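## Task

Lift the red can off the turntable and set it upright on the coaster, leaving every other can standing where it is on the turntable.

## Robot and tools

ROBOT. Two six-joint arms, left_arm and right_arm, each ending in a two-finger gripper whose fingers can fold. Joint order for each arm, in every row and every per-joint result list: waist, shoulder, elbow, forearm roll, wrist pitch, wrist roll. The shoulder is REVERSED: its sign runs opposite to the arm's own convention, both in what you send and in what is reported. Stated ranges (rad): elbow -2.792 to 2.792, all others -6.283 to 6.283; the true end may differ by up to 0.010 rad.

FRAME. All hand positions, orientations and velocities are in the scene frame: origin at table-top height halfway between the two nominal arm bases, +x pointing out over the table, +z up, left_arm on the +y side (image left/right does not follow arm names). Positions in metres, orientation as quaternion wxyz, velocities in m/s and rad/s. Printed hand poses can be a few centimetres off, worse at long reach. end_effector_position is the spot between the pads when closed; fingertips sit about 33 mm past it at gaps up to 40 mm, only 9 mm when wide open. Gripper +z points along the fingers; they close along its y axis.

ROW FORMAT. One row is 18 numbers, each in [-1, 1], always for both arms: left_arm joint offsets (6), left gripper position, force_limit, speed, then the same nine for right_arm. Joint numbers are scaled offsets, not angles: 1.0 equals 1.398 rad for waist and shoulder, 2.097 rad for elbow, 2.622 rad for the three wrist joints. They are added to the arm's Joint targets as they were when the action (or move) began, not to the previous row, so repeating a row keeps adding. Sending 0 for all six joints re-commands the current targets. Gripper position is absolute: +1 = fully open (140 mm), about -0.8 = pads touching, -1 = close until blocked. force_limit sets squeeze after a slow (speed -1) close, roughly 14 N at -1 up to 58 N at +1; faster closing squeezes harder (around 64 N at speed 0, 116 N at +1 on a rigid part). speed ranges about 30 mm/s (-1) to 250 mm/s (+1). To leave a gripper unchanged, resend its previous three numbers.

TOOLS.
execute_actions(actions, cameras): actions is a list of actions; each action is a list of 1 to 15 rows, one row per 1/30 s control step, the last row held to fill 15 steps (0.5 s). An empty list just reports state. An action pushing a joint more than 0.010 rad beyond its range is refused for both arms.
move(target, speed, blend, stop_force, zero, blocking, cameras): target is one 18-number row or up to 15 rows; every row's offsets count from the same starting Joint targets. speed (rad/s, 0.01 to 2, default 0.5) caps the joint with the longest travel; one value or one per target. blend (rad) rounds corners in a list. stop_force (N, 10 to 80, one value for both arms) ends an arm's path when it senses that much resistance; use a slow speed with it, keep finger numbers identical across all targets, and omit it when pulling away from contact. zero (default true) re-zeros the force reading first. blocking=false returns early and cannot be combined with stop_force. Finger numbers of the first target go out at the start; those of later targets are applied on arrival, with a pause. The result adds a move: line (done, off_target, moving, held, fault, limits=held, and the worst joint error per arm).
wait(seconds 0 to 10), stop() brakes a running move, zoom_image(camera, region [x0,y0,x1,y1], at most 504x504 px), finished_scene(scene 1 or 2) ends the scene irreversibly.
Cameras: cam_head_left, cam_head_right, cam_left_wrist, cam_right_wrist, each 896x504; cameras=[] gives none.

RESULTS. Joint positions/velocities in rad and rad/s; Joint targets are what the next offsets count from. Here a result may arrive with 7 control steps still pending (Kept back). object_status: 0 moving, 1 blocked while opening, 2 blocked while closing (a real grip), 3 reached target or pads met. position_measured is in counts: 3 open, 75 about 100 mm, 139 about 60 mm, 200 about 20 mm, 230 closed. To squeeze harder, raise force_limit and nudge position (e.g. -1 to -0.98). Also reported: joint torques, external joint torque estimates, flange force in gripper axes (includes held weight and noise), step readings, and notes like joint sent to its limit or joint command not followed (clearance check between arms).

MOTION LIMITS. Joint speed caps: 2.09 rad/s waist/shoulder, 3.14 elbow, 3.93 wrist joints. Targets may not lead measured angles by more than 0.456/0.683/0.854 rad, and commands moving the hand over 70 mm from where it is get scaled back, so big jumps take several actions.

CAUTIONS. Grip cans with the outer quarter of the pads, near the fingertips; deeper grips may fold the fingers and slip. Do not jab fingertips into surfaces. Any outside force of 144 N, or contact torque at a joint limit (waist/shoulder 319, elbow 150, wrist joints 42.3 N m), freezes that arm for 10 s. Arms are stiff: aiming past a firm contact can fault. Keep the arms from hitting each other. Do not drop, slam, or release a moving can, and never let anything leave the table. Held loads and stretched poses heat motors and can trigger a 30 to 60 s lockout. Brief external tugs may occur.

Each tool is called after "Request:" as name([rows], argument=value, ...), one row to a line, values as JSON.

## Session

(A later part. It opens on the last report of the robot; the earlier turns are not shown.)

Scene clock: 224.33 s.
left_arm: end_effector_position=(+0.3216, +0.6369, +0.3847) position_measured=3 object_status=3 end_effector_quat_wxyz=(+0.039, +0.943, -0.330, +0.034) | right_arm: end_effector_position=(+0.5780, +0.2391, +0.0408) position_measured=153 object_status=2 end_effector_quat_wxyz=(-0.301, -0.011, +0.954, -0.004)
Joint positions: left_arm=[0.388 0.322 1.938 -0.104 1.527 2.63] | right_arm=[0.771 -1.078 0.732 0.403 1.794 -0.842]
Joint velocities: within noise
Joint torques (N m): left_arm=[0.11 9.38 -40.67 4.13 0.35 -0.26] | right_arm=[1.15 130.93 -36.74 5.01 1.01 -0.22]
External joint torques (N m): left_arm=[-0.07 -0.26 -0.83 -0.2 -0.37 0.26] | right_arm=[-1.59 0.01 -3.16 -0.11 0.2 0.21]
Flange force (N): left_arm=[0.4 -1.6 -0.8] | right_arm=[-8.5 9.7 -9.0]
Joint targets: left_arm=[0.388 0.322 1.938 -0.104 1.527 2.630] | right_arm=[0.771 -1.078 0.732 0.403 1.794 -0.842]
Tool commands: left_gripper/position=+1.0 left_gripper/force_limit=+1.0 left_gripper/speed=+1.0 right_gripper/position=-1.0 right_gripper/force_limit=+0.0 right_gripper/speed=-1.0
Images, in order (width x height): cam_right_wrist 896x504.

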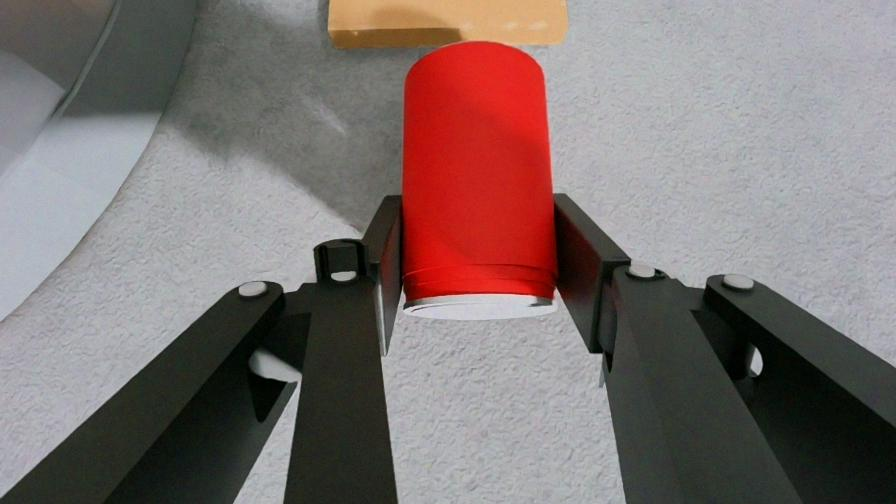

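Request:
move([
  [0,0,0,0,0,0,1,1,1,0.0005,0.0236,-0.0375,0.0049,0.0384,0.0176,-1,0,-1],
  [0,0,0,0,0,0,1,1,1,0.0926,0.4549,0.3300,-0.0774,-0.3814,-0.1289,-1,0,-1],
  [0,0,0,0,0,0,1,1,1,0.1939,0.5820,0.6308,-0.1537,-0.7366,-0.2780,-1,0,-1],
], speed=[0.15, 0.8, 0.8], blend=[0.03, 0.3, 0])

Scene clock: 229.40 s.
left_arm: end_effector_position=(+0.3216, +0.6369, +0.3847) position_measured=3 object_status=3 end_effector_quat_wxyz=(+0.039, +0.943, -0.330, +0.034) | right_arm: end_effector_position=(+0.4068, +0.2121, +0.1794) position_measured=153 object_status=2 end_effector_quat_wxyz=(+0.402, -0.435, +0.773, +0.226)
Joint positions: left_arm=[0.388 0.322 1.938 -0.104 1.527 2.63] | right_arm=[1.042 -0.265 2.055 0 -0.136 -1.571]
Joint velocities: within noise
Joint torques (N m): left_arm=[0.17 9.59 -40.83 4.15 0.32 -0.28] | right_arm=[0.1 63.06 -33.17 3.32 -2.86 -0.22]
External joint torques (N m): left_arm=[-0.32 -1.23 -0.55 -0.25 -0.36 0.28] | right_arm=[-0.3 -3.24 0.28 -0.17 0.62 0.22]
Flange force (N): left_arm=[1.4 -2.6 -0.2] | right_arm=[0.0 0.0 0.0]
Joint targets: left_arm=[0.388 0.322 1.938 -0.104 1.527 2.630] | right_arm=[1.042 -0.265 2.055 0.000 -0.137 -1.571]
move: done

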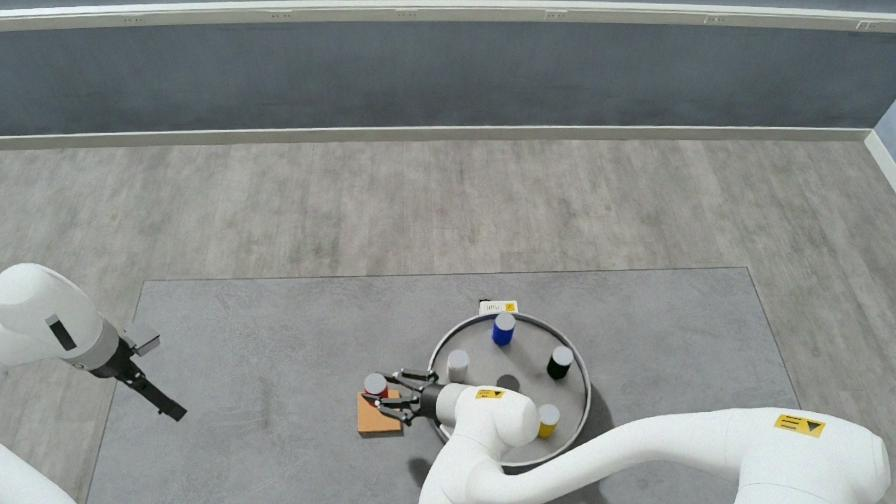

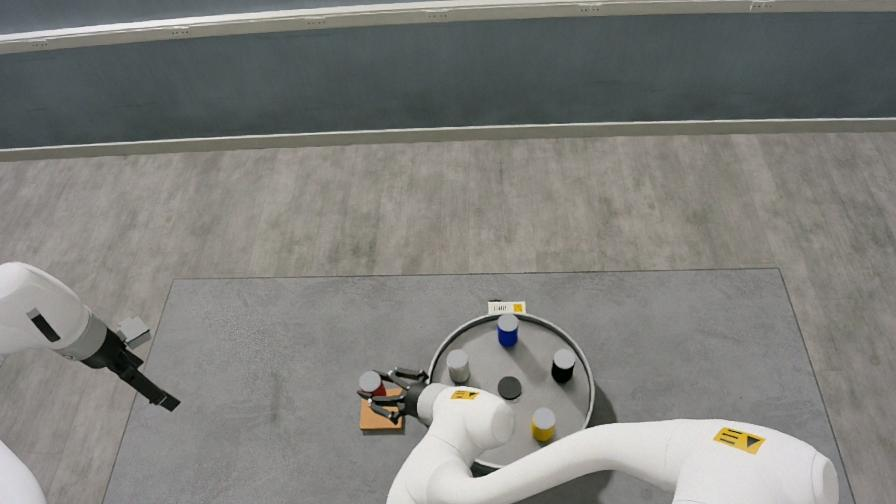

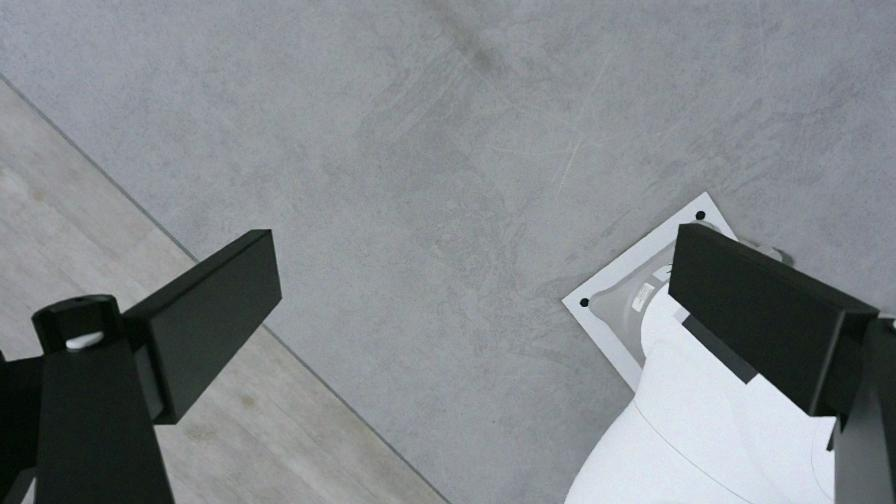

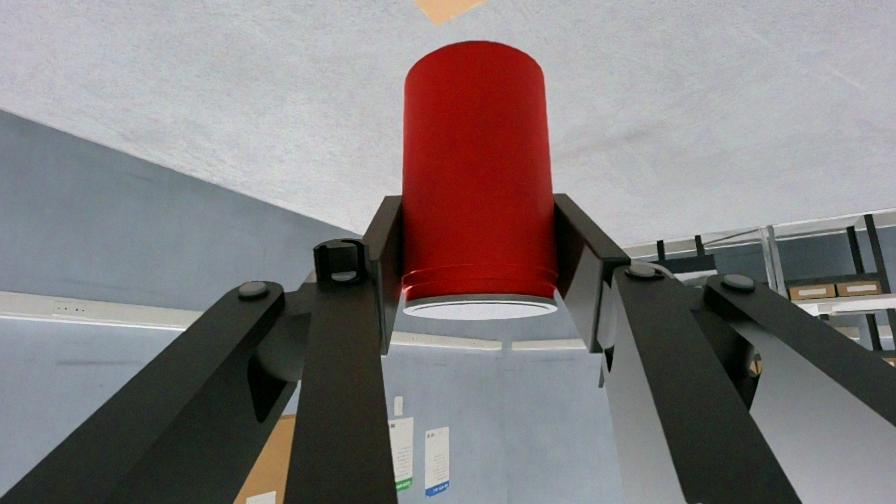

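Request:
move([
  [0,0,0,0,0,0,1,1,1,0,-0.06198,0.01877,0,-0.04807,0,-1,0,-1],
], speed=[0.12], cameras=["cam_right_wrist", "cam_head_left", "cam_head_right"])

Scene clock: 234.07 s.
left_arm: end_effector_position=(+0.3216, +0.6369, +0.3847) position_measured=3 object_status=3 end_effector_quat_wxyz=(+0.039, +0.943, -0.330, +0.034) | right_arm: end_effector_position=(+0.4069, +0.2122, +0.1147) position_measured=153 object_status=2 end_effector_quat_wxyz=(+0.402, -0.435, +0.773, +0.226)
Joint positions: left_arm=[0.388 0.322 1.938 -0.104 1.527 2.63] | right_arm=[1.042 -0.351 2.094 0 -0.263 -1.571]
Joint velocities: within noise
Joint torques (N m): left_arm=[0.19 9.23 -40.78 4.15 0.38 -0.28] | right_arm=[-0.09 68.28 -29.04 2.9 -2.84 -0.26]
External joint torques (N m): left_arm=[-0.2 -0.16 -0.73 -0.23 -0.4 0.28] | right_arm=[-0.3 -4.26 0.1 -0.15 0.62 0.26]
Flange force (N): left_arm=[0.5 -1.3 -0.5] | right_arm=[0.0 0.0 0.0]
Joint targets: left_arm=[0.388 0.322 1.938 -0.104 1.527 2.630] | right_arm=[1.042 -0.351 2.094 0.000 -0.263 -1.571]
move: done
Images, in order (width x height): cam_head_left 896x504, cam_head_right 896x504, cam_right_wrist 896x504.

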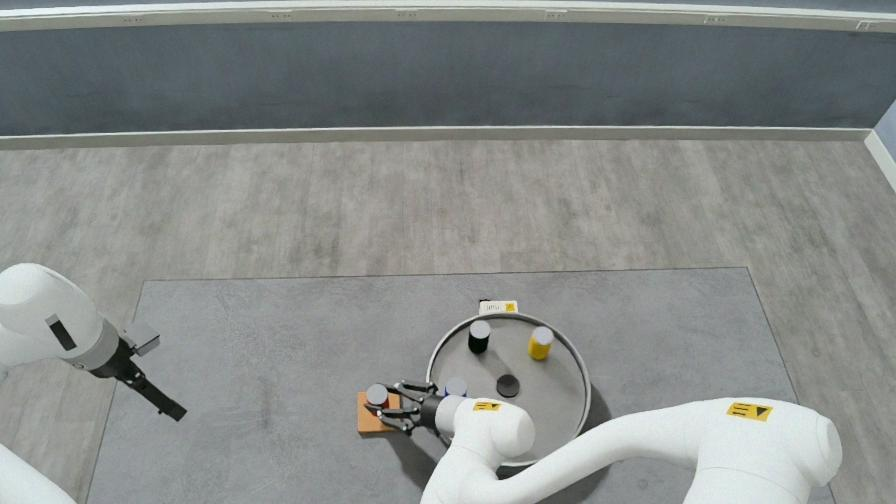

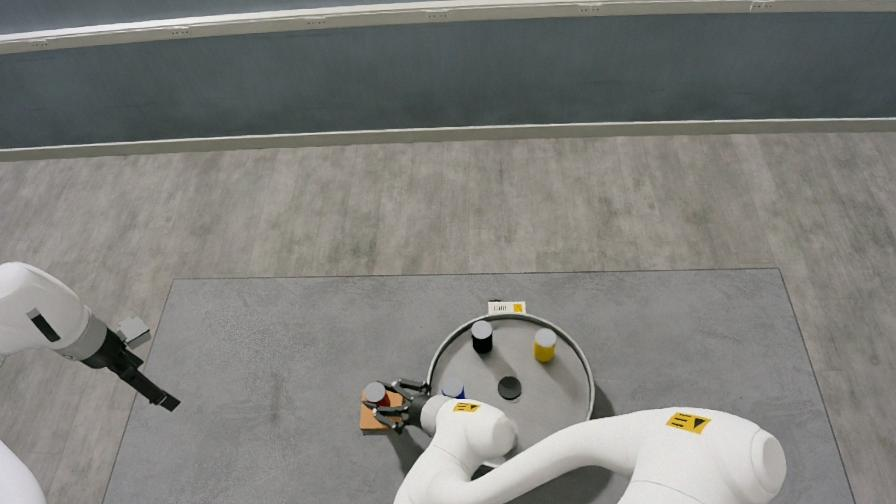

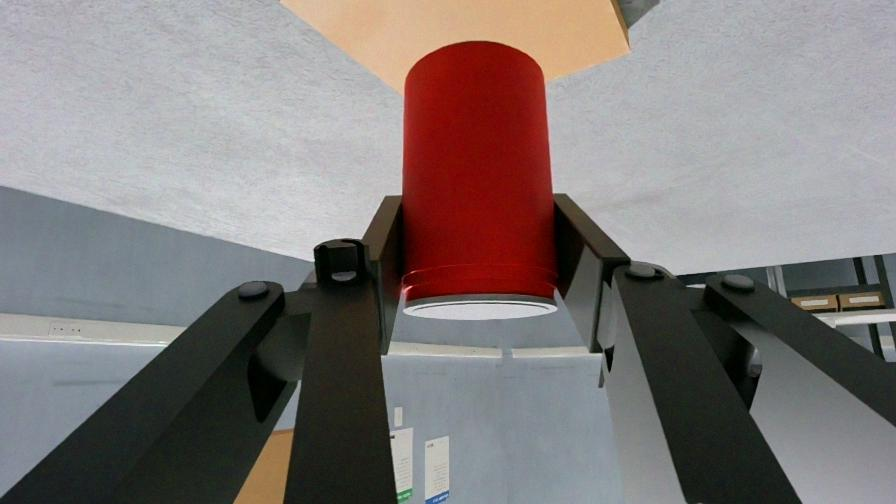

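Request:
zoom_image(camera="cam_right_wrist", region=[260, 0, 660, 225])

Scaled by 1.260.

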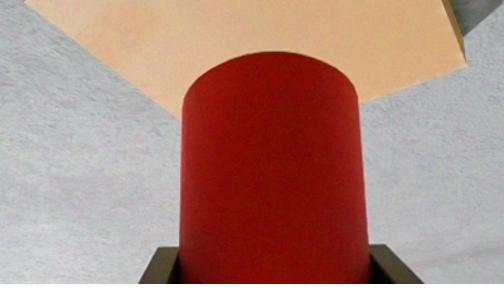

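Request:
move([
  [0,0,0,0,0,0,1,1,1,0,-0.01765,0.00392,0,-0.01255,0,-1,0,-1],
], speed=[0.04], cameras=["cam_right_wrist", "cam_head_left"])

Scene clock: 239.67 s.
left_arm: end_effector_position=(+0.3216, +0.6369, +0.3847) position_measured=3 object_status=3 end_effector_quat_wxyz=(+0.039, +0.943, -0.330, +0.034) | right_arm: end_effector_position=(+0.4069, +0.2122, +0.0976) position_measured=153 object_status=2 end_effector_quat_wxyz=(+0.402, -0.435, +0.773, +0.226)
Joint positions: left_arm=[0.388 0.322 1.938 -0.104 1.527 2.63] | right_arm=[1.042 -0.376 2.103 0 -0.295 -1.571]
Joint velocities: within noise
Joint torques (N m): left_arm=[0.22 9.2 -40.72 4.15 0.36 -0.26] | right_arm=[-0.17 69.46 -28.09 2.77 -2.83 -0.2]
External joint torques (N m): left_arm=[-0.3 -0.69 -0.68 -0.23 -0.39 0.26] | right_arm=[0.3 -3.68 0.19 -0.14 0.6 0.2]
Flange force (N): left_arm=[1.1 -1.9 -0.4] | right_arm=[1.1 -0.6 6.0]
Joint targets: left_arm=[0.388 0.322 1.938 -0.104 1.527 2.630] | right_arm=[1.042 -0.376 2.103 0.000 -0.295 -1.571]
move: done
Images, in order (width x height): cam_head_left 896x504, cam_right_wrist 896x504.

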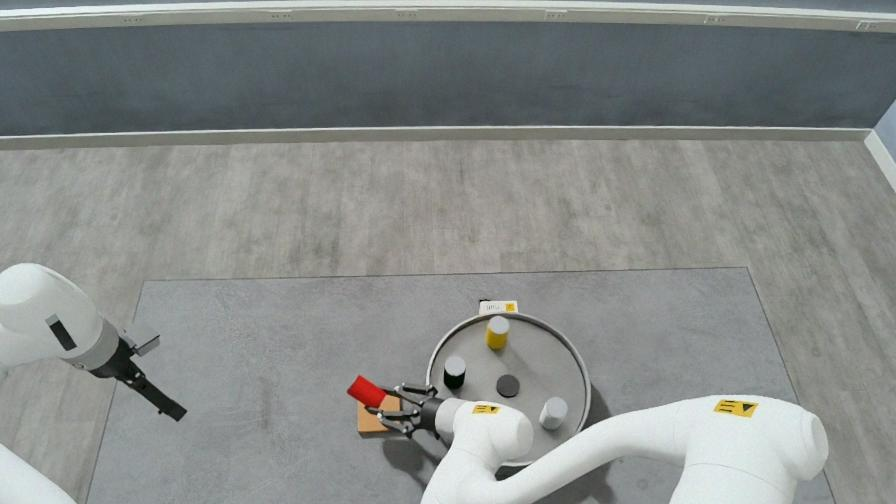

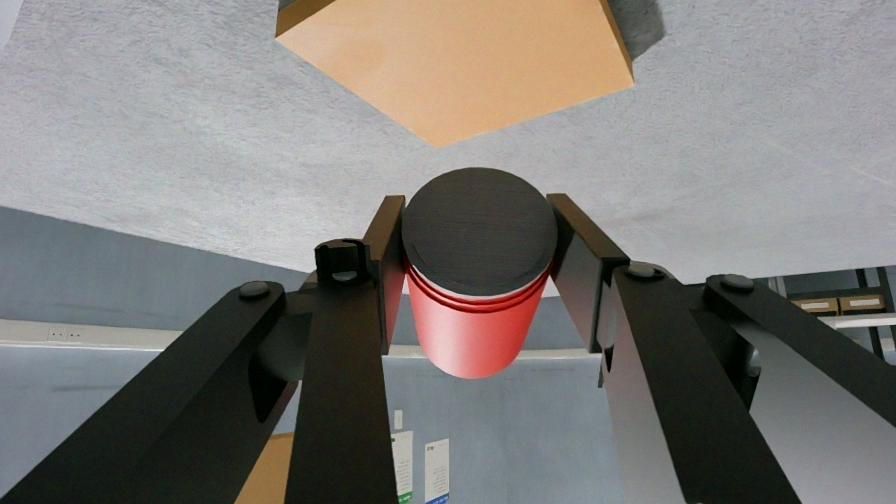

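Request:
zoom_image(camera="cam_right_wrist", region=[360, 120, 620, 400])

Request:
zoom_image(camera="cam_head_left", region=[320, 350, 460, 450])

Scaled by 1.800.

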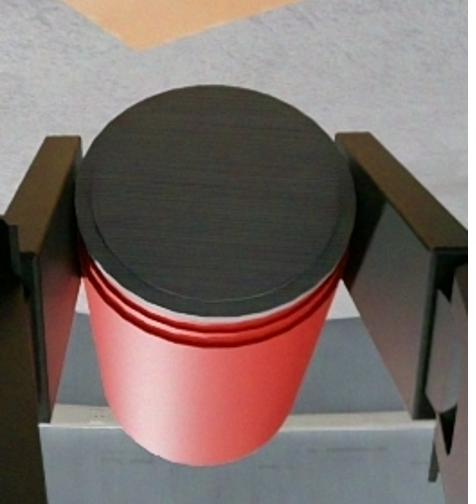

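Scaled by 3.600.

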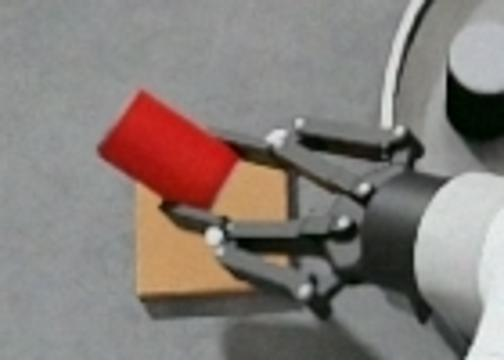

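Request:
zoom_image(camera="cam_right_wrist", region=[250, 0, 670, 170])

Scaled by 1.200.

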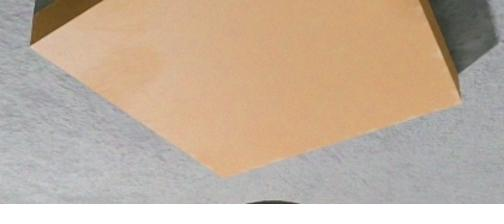

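Request:
move([
  [0,0,0,0,0,0,1,1,1,-0.0011,0.0532,-0.0400,0,0.0936,0.9916,-1,0,-1],
], speed=[1.0], cameras=["cam_right_wrist", "cam_head_left"])

Scene clock: 253.63 s.
left_arm: end_effector_position=(+0.3216, +0.6369, +0.3847) position_measured=3 object_status=3 end_effector_quat_wxyz=(+0.039, +0.943, -0.330, +0.034) | right_arm: end_effector_position=(+0.4101, +0.2150, +0.1497) position_measured=153 object_status=2 end_effector_quat_wxyz=(-0.101, +0.643, +0.639, +0.410)
Joint positions: left_arm=[0.388 0.322 1.938 -0.104 1.527 2.63] | right_arm=[1.04 -0.302 2.019 0 -0.05 1.029]
Joint velocities: within noise
Joint torques (N m): left_arm=[0.22 9.27 -40.76 4.13 0.36 -0.27] | right_arm=[-0.18 67.13 -32.73 3.33 -2.7 -0.2]
External joint torques (N m): left_arm=[-0.22 -0.09 -0.78 -0.21 -0.39 0.27] | right_arm=[0.19 -3.66 0 -0.17 0.55 0.22]
Flange force (N): left_arm=[0.6 -1.2 -0.6] | right_arm=[0.0 0.0 0.0]
Joint targets: left_arm=[0.388 0.322 1.938 -0.104 1.527 2.630] | right_arm=[1.040 -0.301 2.019 0.000 -0.050 1.029]
move: done
Images, in order (width x height): cam_head_left 896x504, cam_right_wrist 896x504.

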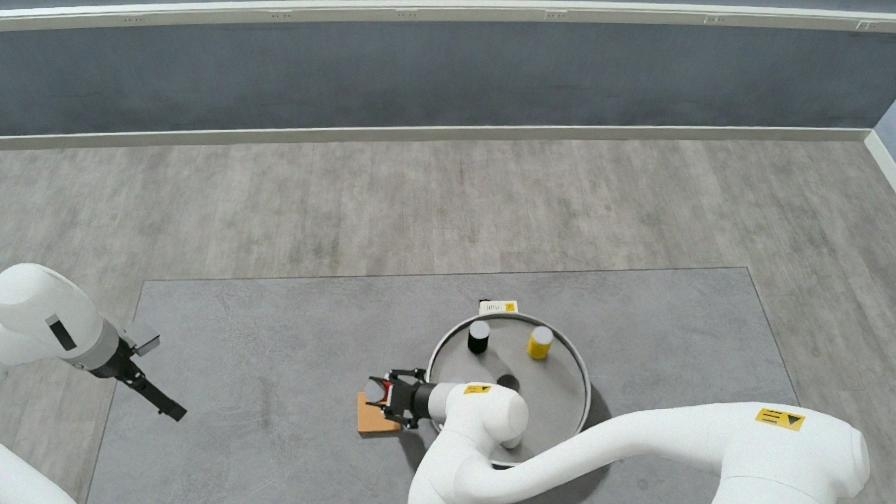

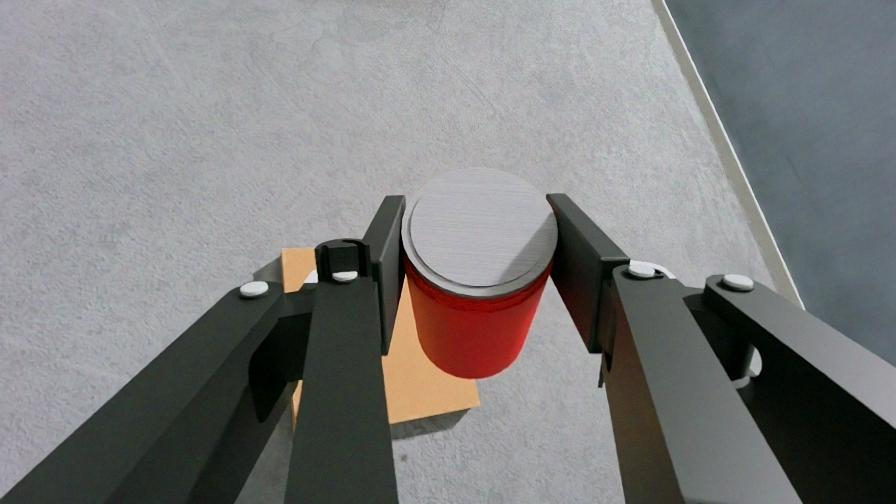

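Request:
move([
  [0,0,0,0,0,0,1,1,1,0,-0.03174,0.01041,0,-0.02525,0.20664,-1,0,-1],
], speed=[0.5], cameras=["cam_right_wrist", "cam_head_left", "cam_head_right"])

Scene clock: 255.50 s.
left_arm: end_effector_position=(+0.3216, +0.6369, +0.3847) position_measured=3 object_status=3 end_effector_quat_wxyz=(+0.039, +0.943, -0.330, +0.034) | right_arm: end_effector_position=(+0.4101, +0.2150, +0.1148) position_measured=153 object_status=2 end_effector_quat_wxyz=(-0.207, +0.790, +0.444, +0.368)
Joint positions: left_arm=[0.388 0.322 1.938 -0.104 1.527 2.63] | right_arm=[1.04 -0.346 2.04 0 -0.116 1.57]
Joint velocities: within noise
Joint torques (N m): left_arm=[0.12 9.12 -40.79 4.15 0.35 -0.26] | right_arm=[-0.36 69.17 -30.7 3.13 -2.65 -0.21]
External joint torques (N m): left_arm=[-0.08 0.26 -0.73 -0.24 -0.36 0.27] | right_arm=[0.1 -3.73 -0.01 -0.19 0.52 0.21]
Flange force (N): left_arm=[0.0 -0.7 -0.6] | right_arm=[0.0 0.0 0.0]
Joint targets: left_arm=[0.388 0.322 1.938 -0.104 1.527 2.630] | right_arm=[1.040 -0.346 2.040 0.000 -0.116 1.570]
move: done
Images, in order (width x height): cam_head_left 896x504, cam_head_right 896x504, cam_right_wrist 896x504.

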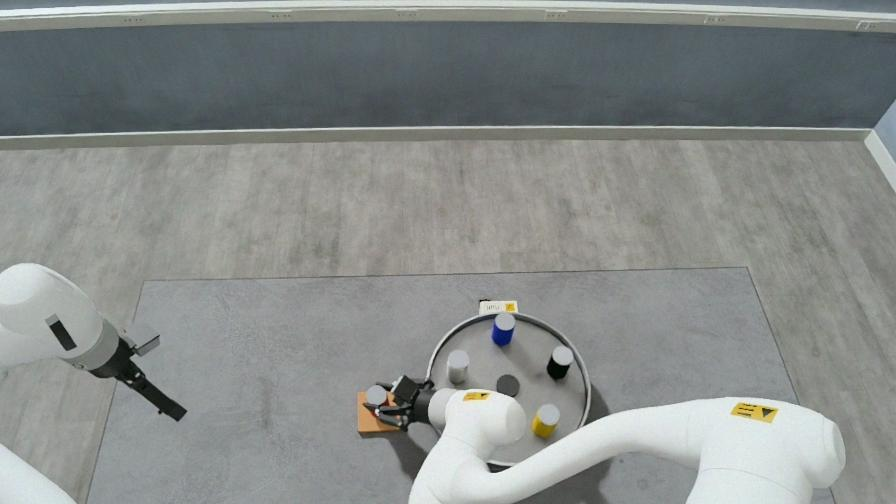

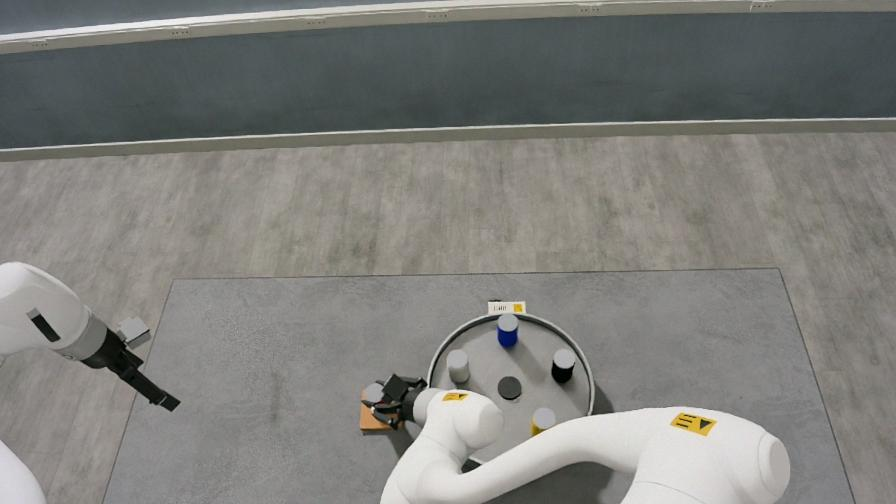

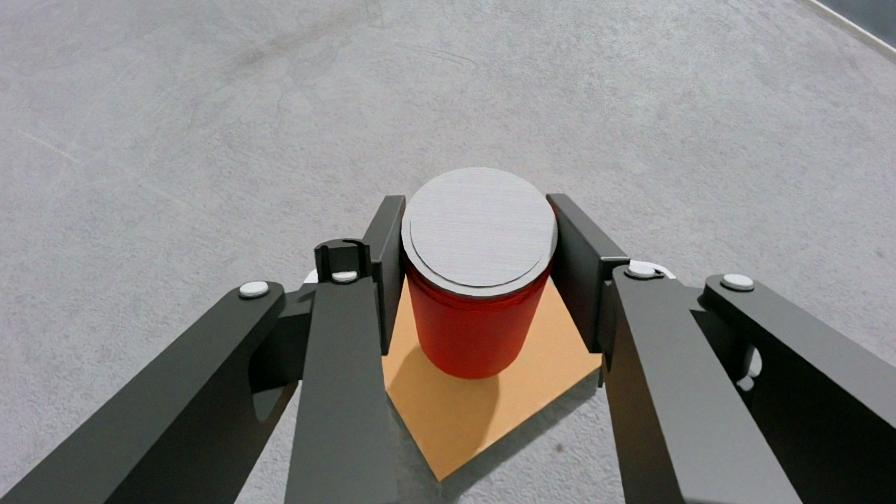

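Request:
move([
  [0,0,0,0,0,0,1,1,1,0,-0.01144,0.00316,0,-0.00862,0,-1,0,-1],
], speed=[0.025], cameras=["cam_right_wrist"])

Scene clock: 258.50 s.
left_arm: end_effector_position=(+0.3216, +0.6369, +0.3847) position_measured=3 object_status=3 end_effector_quat_wxyz=(+0.039, +0.943, -0.330, +0.034) | right_arm: end_effector_position=(+0.4101, +0.2150, +0.1027) position_measured=153 object_status=2 end_effector_quat_wxyz=(-0.207, +0.790, +0.444, +0.368)
Joint positions: left_arm=[0.388 0.322 1.938 -0.104 1.527 2.63] | right_arm=[1.04 -0.362 2.047 0 -0.139 1.57]
Joint velocities: within noise
Joint torques (N m): left_arm=[0.17 9.44 -40.77 4.15 0.34 -0.24] | right_arm=[-0.21 70.18 -30.14 3.03 -2.68 -0.22]
External joint torques (N m): left_arm=[-0.13 -0.17 -0.77 -0.23 -0.37 0.24] | right_arm=[0.17 -3.85 0.13 -0.17 0.54 0.22]
Flange force (N): left_arm=[0.5 -1.3 -0.6] | right_arm=[0.0 0.0 0.0]
Joint targets: left_arm=[0.388 0.322 1.938 -0.104 1.527 2.630] | right_arm=[1.040 -0.362 2.047 0.000 -0.139 1.570]
move: done
Images, in order (width x height): cam_right_wrist 896x504.

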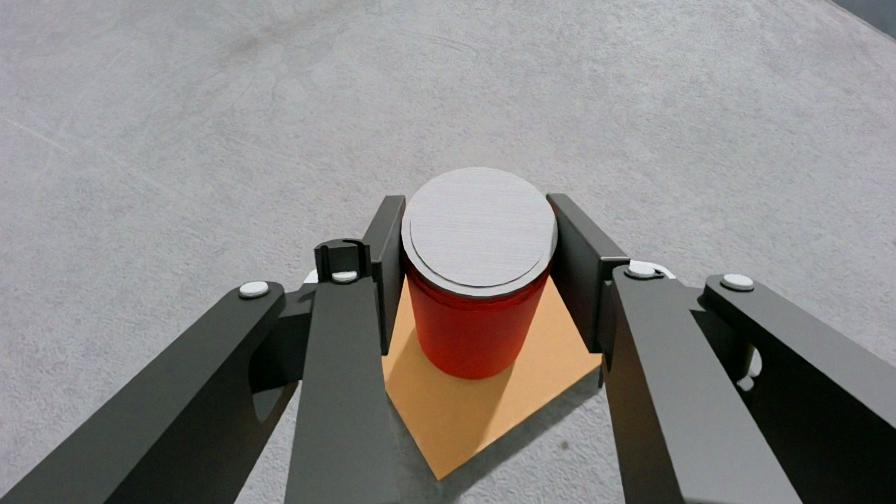

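Request:
move([
  [0,0,0,0,0,0,1,1,1,0,-0.00196,0.00049,0,-0.00143,0,-1,0,-1],
], speed=[0.01], cameras=[])

Request:
move([
  [0,0,0,0,0,0,1,1,1,0,-0.00196,0.00049,0,-0.00143,0,-1,0,-1],
], speed=[0.01], cameras=[])

Scene clock: 260.20 s.
left_arm: end_effector_position=(+0.3216, +0.6369, +0.3847) position_measured=3 object_status=3 end_effector_quat_wxyz=(+0.039, +0.943, -0.330, +0.034) | right_arm: end_effector_position=(+0.4101, +0.2150, +0.1007) position_measured=153 object_status=2 end_effector_quat_wxyz=(-0.207, +0.790, +0.444, +0.368)
Joint positions: left_arm=[0.388 0.322 1.938 -0.104 1.527 2.63] | right_arm=[1.04 -0.365 2.048 0 -0.143 1.57]
Joint velocities: within noise
Joint torques (N m): left_arm=[0.19 9.3 -40.7 4.13 0.34 -0.27] | right_arm=[-0.44 70.26 -30 3.01 -2.64 -0.22]
External joint torques (N m): left_arm=[-0.23 -0.65 -0.71 -0.22 -0.38 0.27] | right_arm=[0.44 -3.74 0.09 -0.16 0.5 0.22]
Flange force (N): left_arm=[0.9 -1.9 -0.5] | right_arm=[0.0 0.0 0.0]
Joint targets: left_arm=[0.388 0.322 1.938 -0.104 1.527 2.630] | right_arm=[1.040 -0.365 2.048 0.000 -0.143 1.570]
move: done
No camera images: "cameras" was empty.

Scene clock: 260.90 s.
left_arm: end_effector_position=(+0.3216, +0.6369, +0.3847) position_measured=3 object_status=3 end_effector_quat_wxyz=(+0.039, +0.943, -0.330, +0.034) | right_arm: end_effector_position=(+0.4101, +0.2150, +0.0988) position_measured=153 object_status=2 end_effector_quat_wxyz=(-0.207, +0.790, +0.444, +0.368)
Joint positions: left_arm=[0.388 0.322 1.938 -0.104 1.527 2.63] | right_arm=[1.04 -0.367 2.049 0 -0.146 1.57]
Joint velocities: within noise
Joint torques (N m): left_arm=[0.06 9.48 -40.73 4.14 0.36 -0.26] | right_arm=[-0.18 51.01 -18.97 2.98 2.36 -0.25]
External joint torques (N m): left_arm=[0 0.1 -0.87 -0.21 -0.38 0.26] | right_arm=[0.25 15.66 -10.81 -0.14 -4.5 0.25]
Flange force (N): left_arm=[0.0 -1.2 -0.9] | right_arm=[0.0 0.0 0.0]
Joint targets: left_arm=[0.388 0.322 1.938 -0.104 1.527 2.630] | right_arm=[1.040 -0.367 2.049 0.000 -0.146 1.570]
move: done
No camera images: "cameras" was empty.

Request:
execute_actions(actions=[], cameras=["cam_right_wrist", "cam_head_left", "cam_head_right"])

Scene clock: 261.13 s.
left_arm: end_effector_position=(+0.3216, +0.6369, +0.3847) position_measured=3 object_status=3 end_effector_quat_wxyz=(+0.039, +0.943, -0.330, +0.034) | right_arm: end_effector_position=(+0.4101, +0.2150, +0.0987) position_measured=153 object_status=2 end_effector_quat_wxyz=(-0.207, +0.790, +0.444, +0.368)
Joint positions: left_arm=[0.388 0.322 1.938 -0.104 1.527 2.63] | right_arm=[1.04 -0.367 2.049 0 -0.146 1.57]
Joint velocities: within noise
Joint torques (N m): left_arm=[0.04 9.55 -40.77 4.18 0.35 -0.27] | right_arm=[-0.02 51.13 -19.02 2.98 2.31 -0.22]
External joint torques (N m): left_arm=[-0.03 -0.19 -0.78 -0.25 -0.37 0.27] | right_arm=[-0.35 15.22 -10.73 -0.13 -4.44 0.22]
Flange force (N): left_arm=[0.2 -1.6 -0.7] | right_arm=[0.0 0.0 0.0]
Joint targets: left_arm=[0.388 0.322 1.938 -0.104 1.527 2.630] | right_arm=[1.040 -0.367 2.049 0.000 -0.146 1.570]
Tool commands: left_gripper/position=+1.0 left_gripper/force_limit=+1.0 left_gripper/speed=+1.0 right_gripper/position=-1.0 right_gripper/force_limit=+0.0 right_gripper/speed=-1.0
Images, in order (width x height): cam_head_left 896x504, cam_head_right 896x504, cam_right_wrist 896x504.

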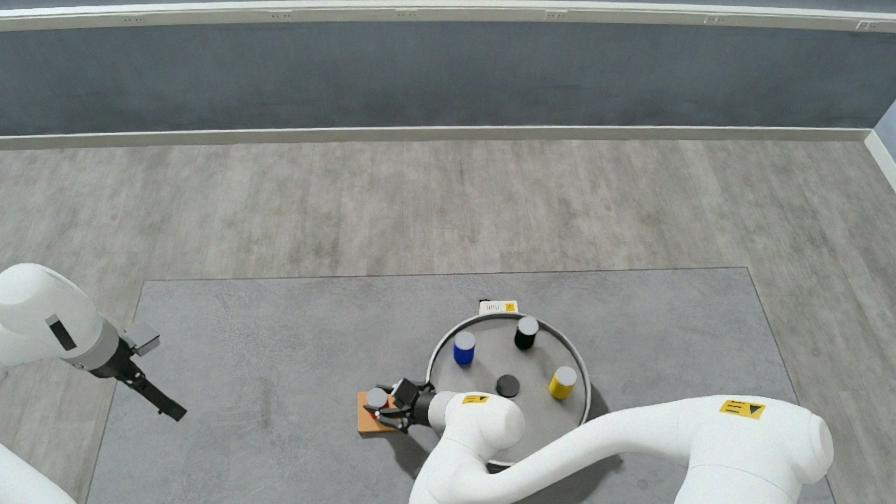

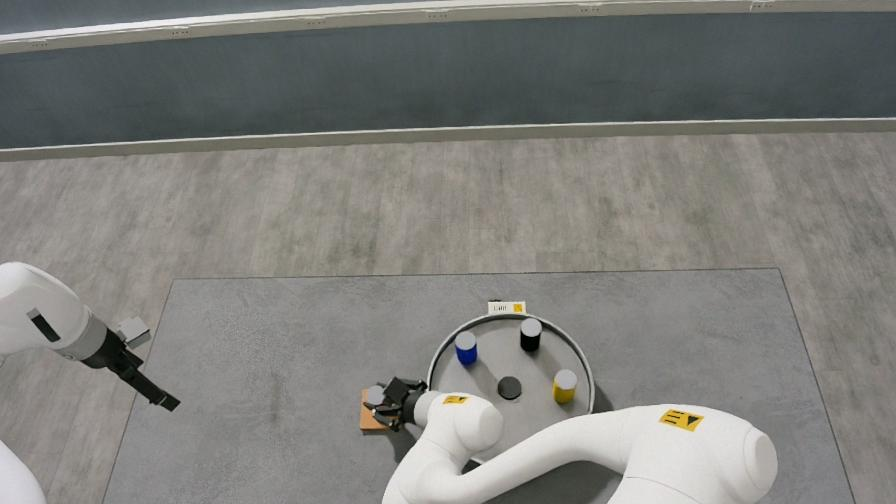

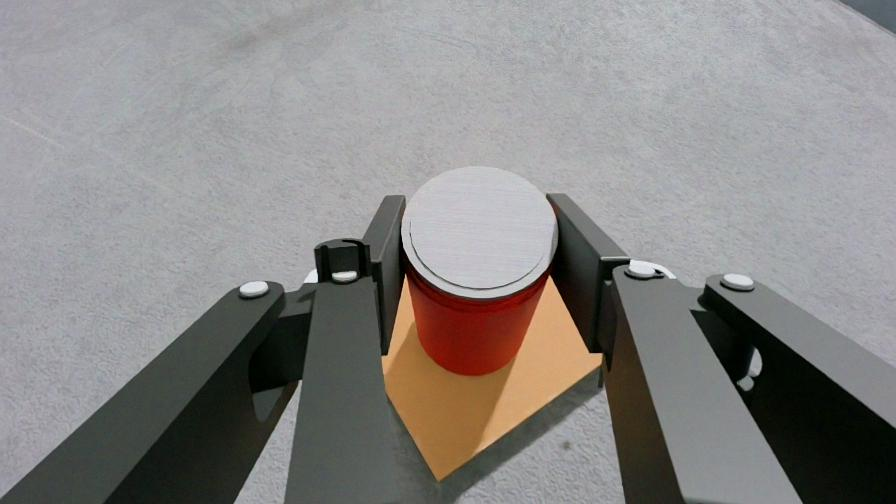

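Request:
move([
  [0,0,0,0,0,0,1,1,1,0,0.00098,-0.00024,0,0.00072,0,-1,0,-1],
  [0,0,0,0,0,0,1,1,1,0,0.00098,-0.00024,0,0.00072,0,0.33,0,-1],
  [0,0,0,0,0,0,1,1,1,0,0.07864,0.03049,0,0.01752,0,0.33,0,-1],
], speed=[0.01, 0.01, 0.1])

Scene clock: 266.97 s.
left_arm: end_effector_position=(+0.3216, +0.6369, +0.3847) position_measured=3 object_status=3 end_effector_quat_wxyz=(+0.039, +0.943, -0.330, +0.034) | right_arm: end_effector_position=(+0.3861, +0.1757, +0.1371) position_measured=87 object_status=3 end_effector_quat_wxyz=(-0.207, +0.790, +0.444, +0.368)
Joint positions: left_arm=[0.388 0.322 1.938 -0.104 1.527 2.63] | right_arm=[1.04 -0.257 2.113 0 -0.1 1.57]
Joint velocities: within noise
Joint torques (N m): left_arm=[0.21 9.37 -40.72 4.15 0.35 -0.25] | right_arm=[-0.54 59.29 -30.27 3.15 -2.16 -0.22]
External joint torques (N m): left_arm=[-0.22 -0.3 -0.75 -0.24 -0.37 0.25] | right_arm=[0.56 -2.01 -0.9 -0.17 0.04 0.22]
Flange force (N): left_arm=[0.7 -1.4 -0.6] | right_arm=[0.0 0.0 0.0]
Joint targets: left_arm=[0.388 0.322 1.938 -0.104 1.527 2.630] | right_arm=[1.040 -0.257 2.113 0.000 -0.100 1.570]
move: done

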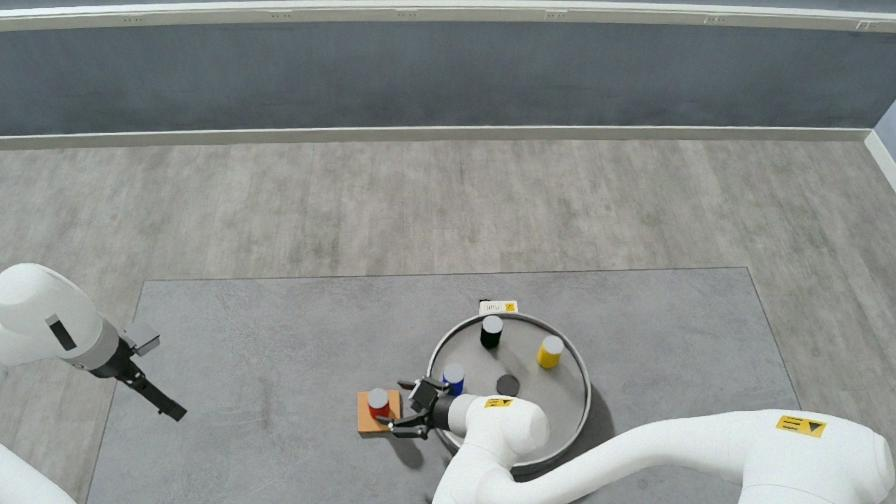

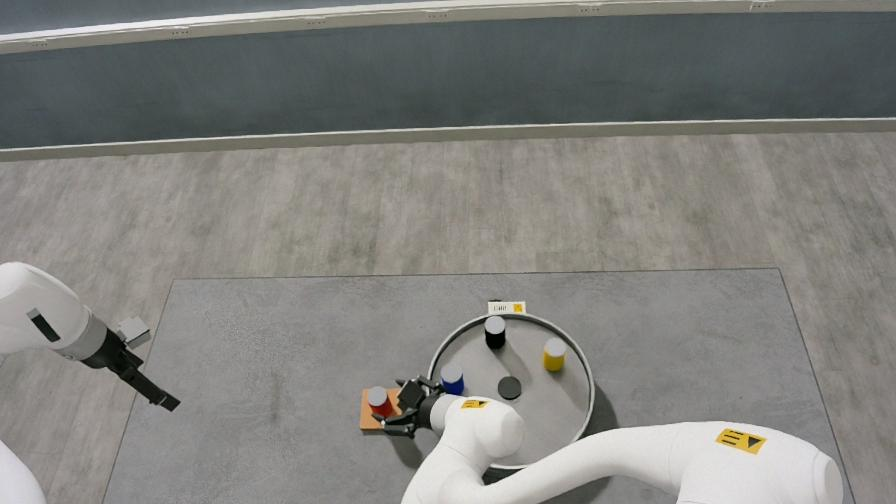

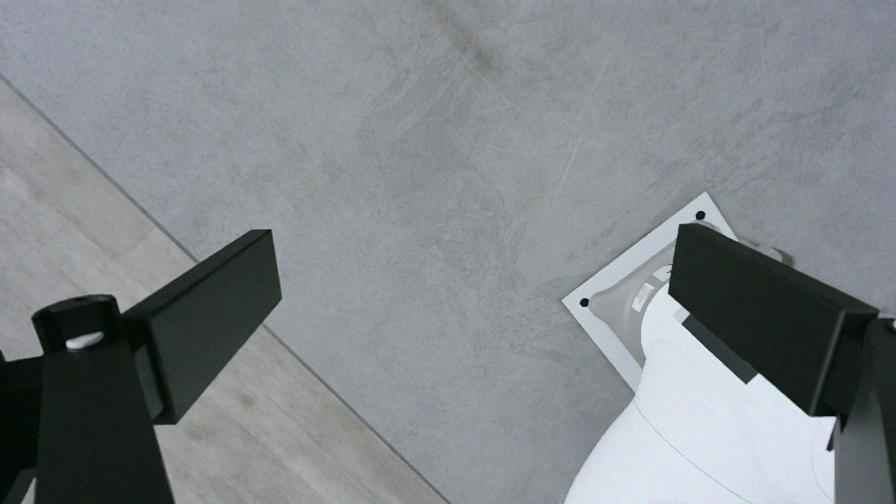

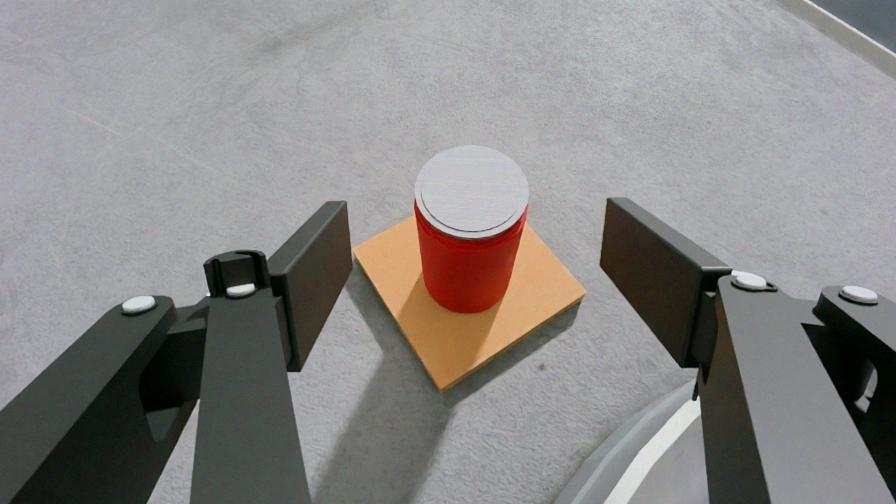

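Request:
finished_scene(scene=1)

The scene is finished: the task was done.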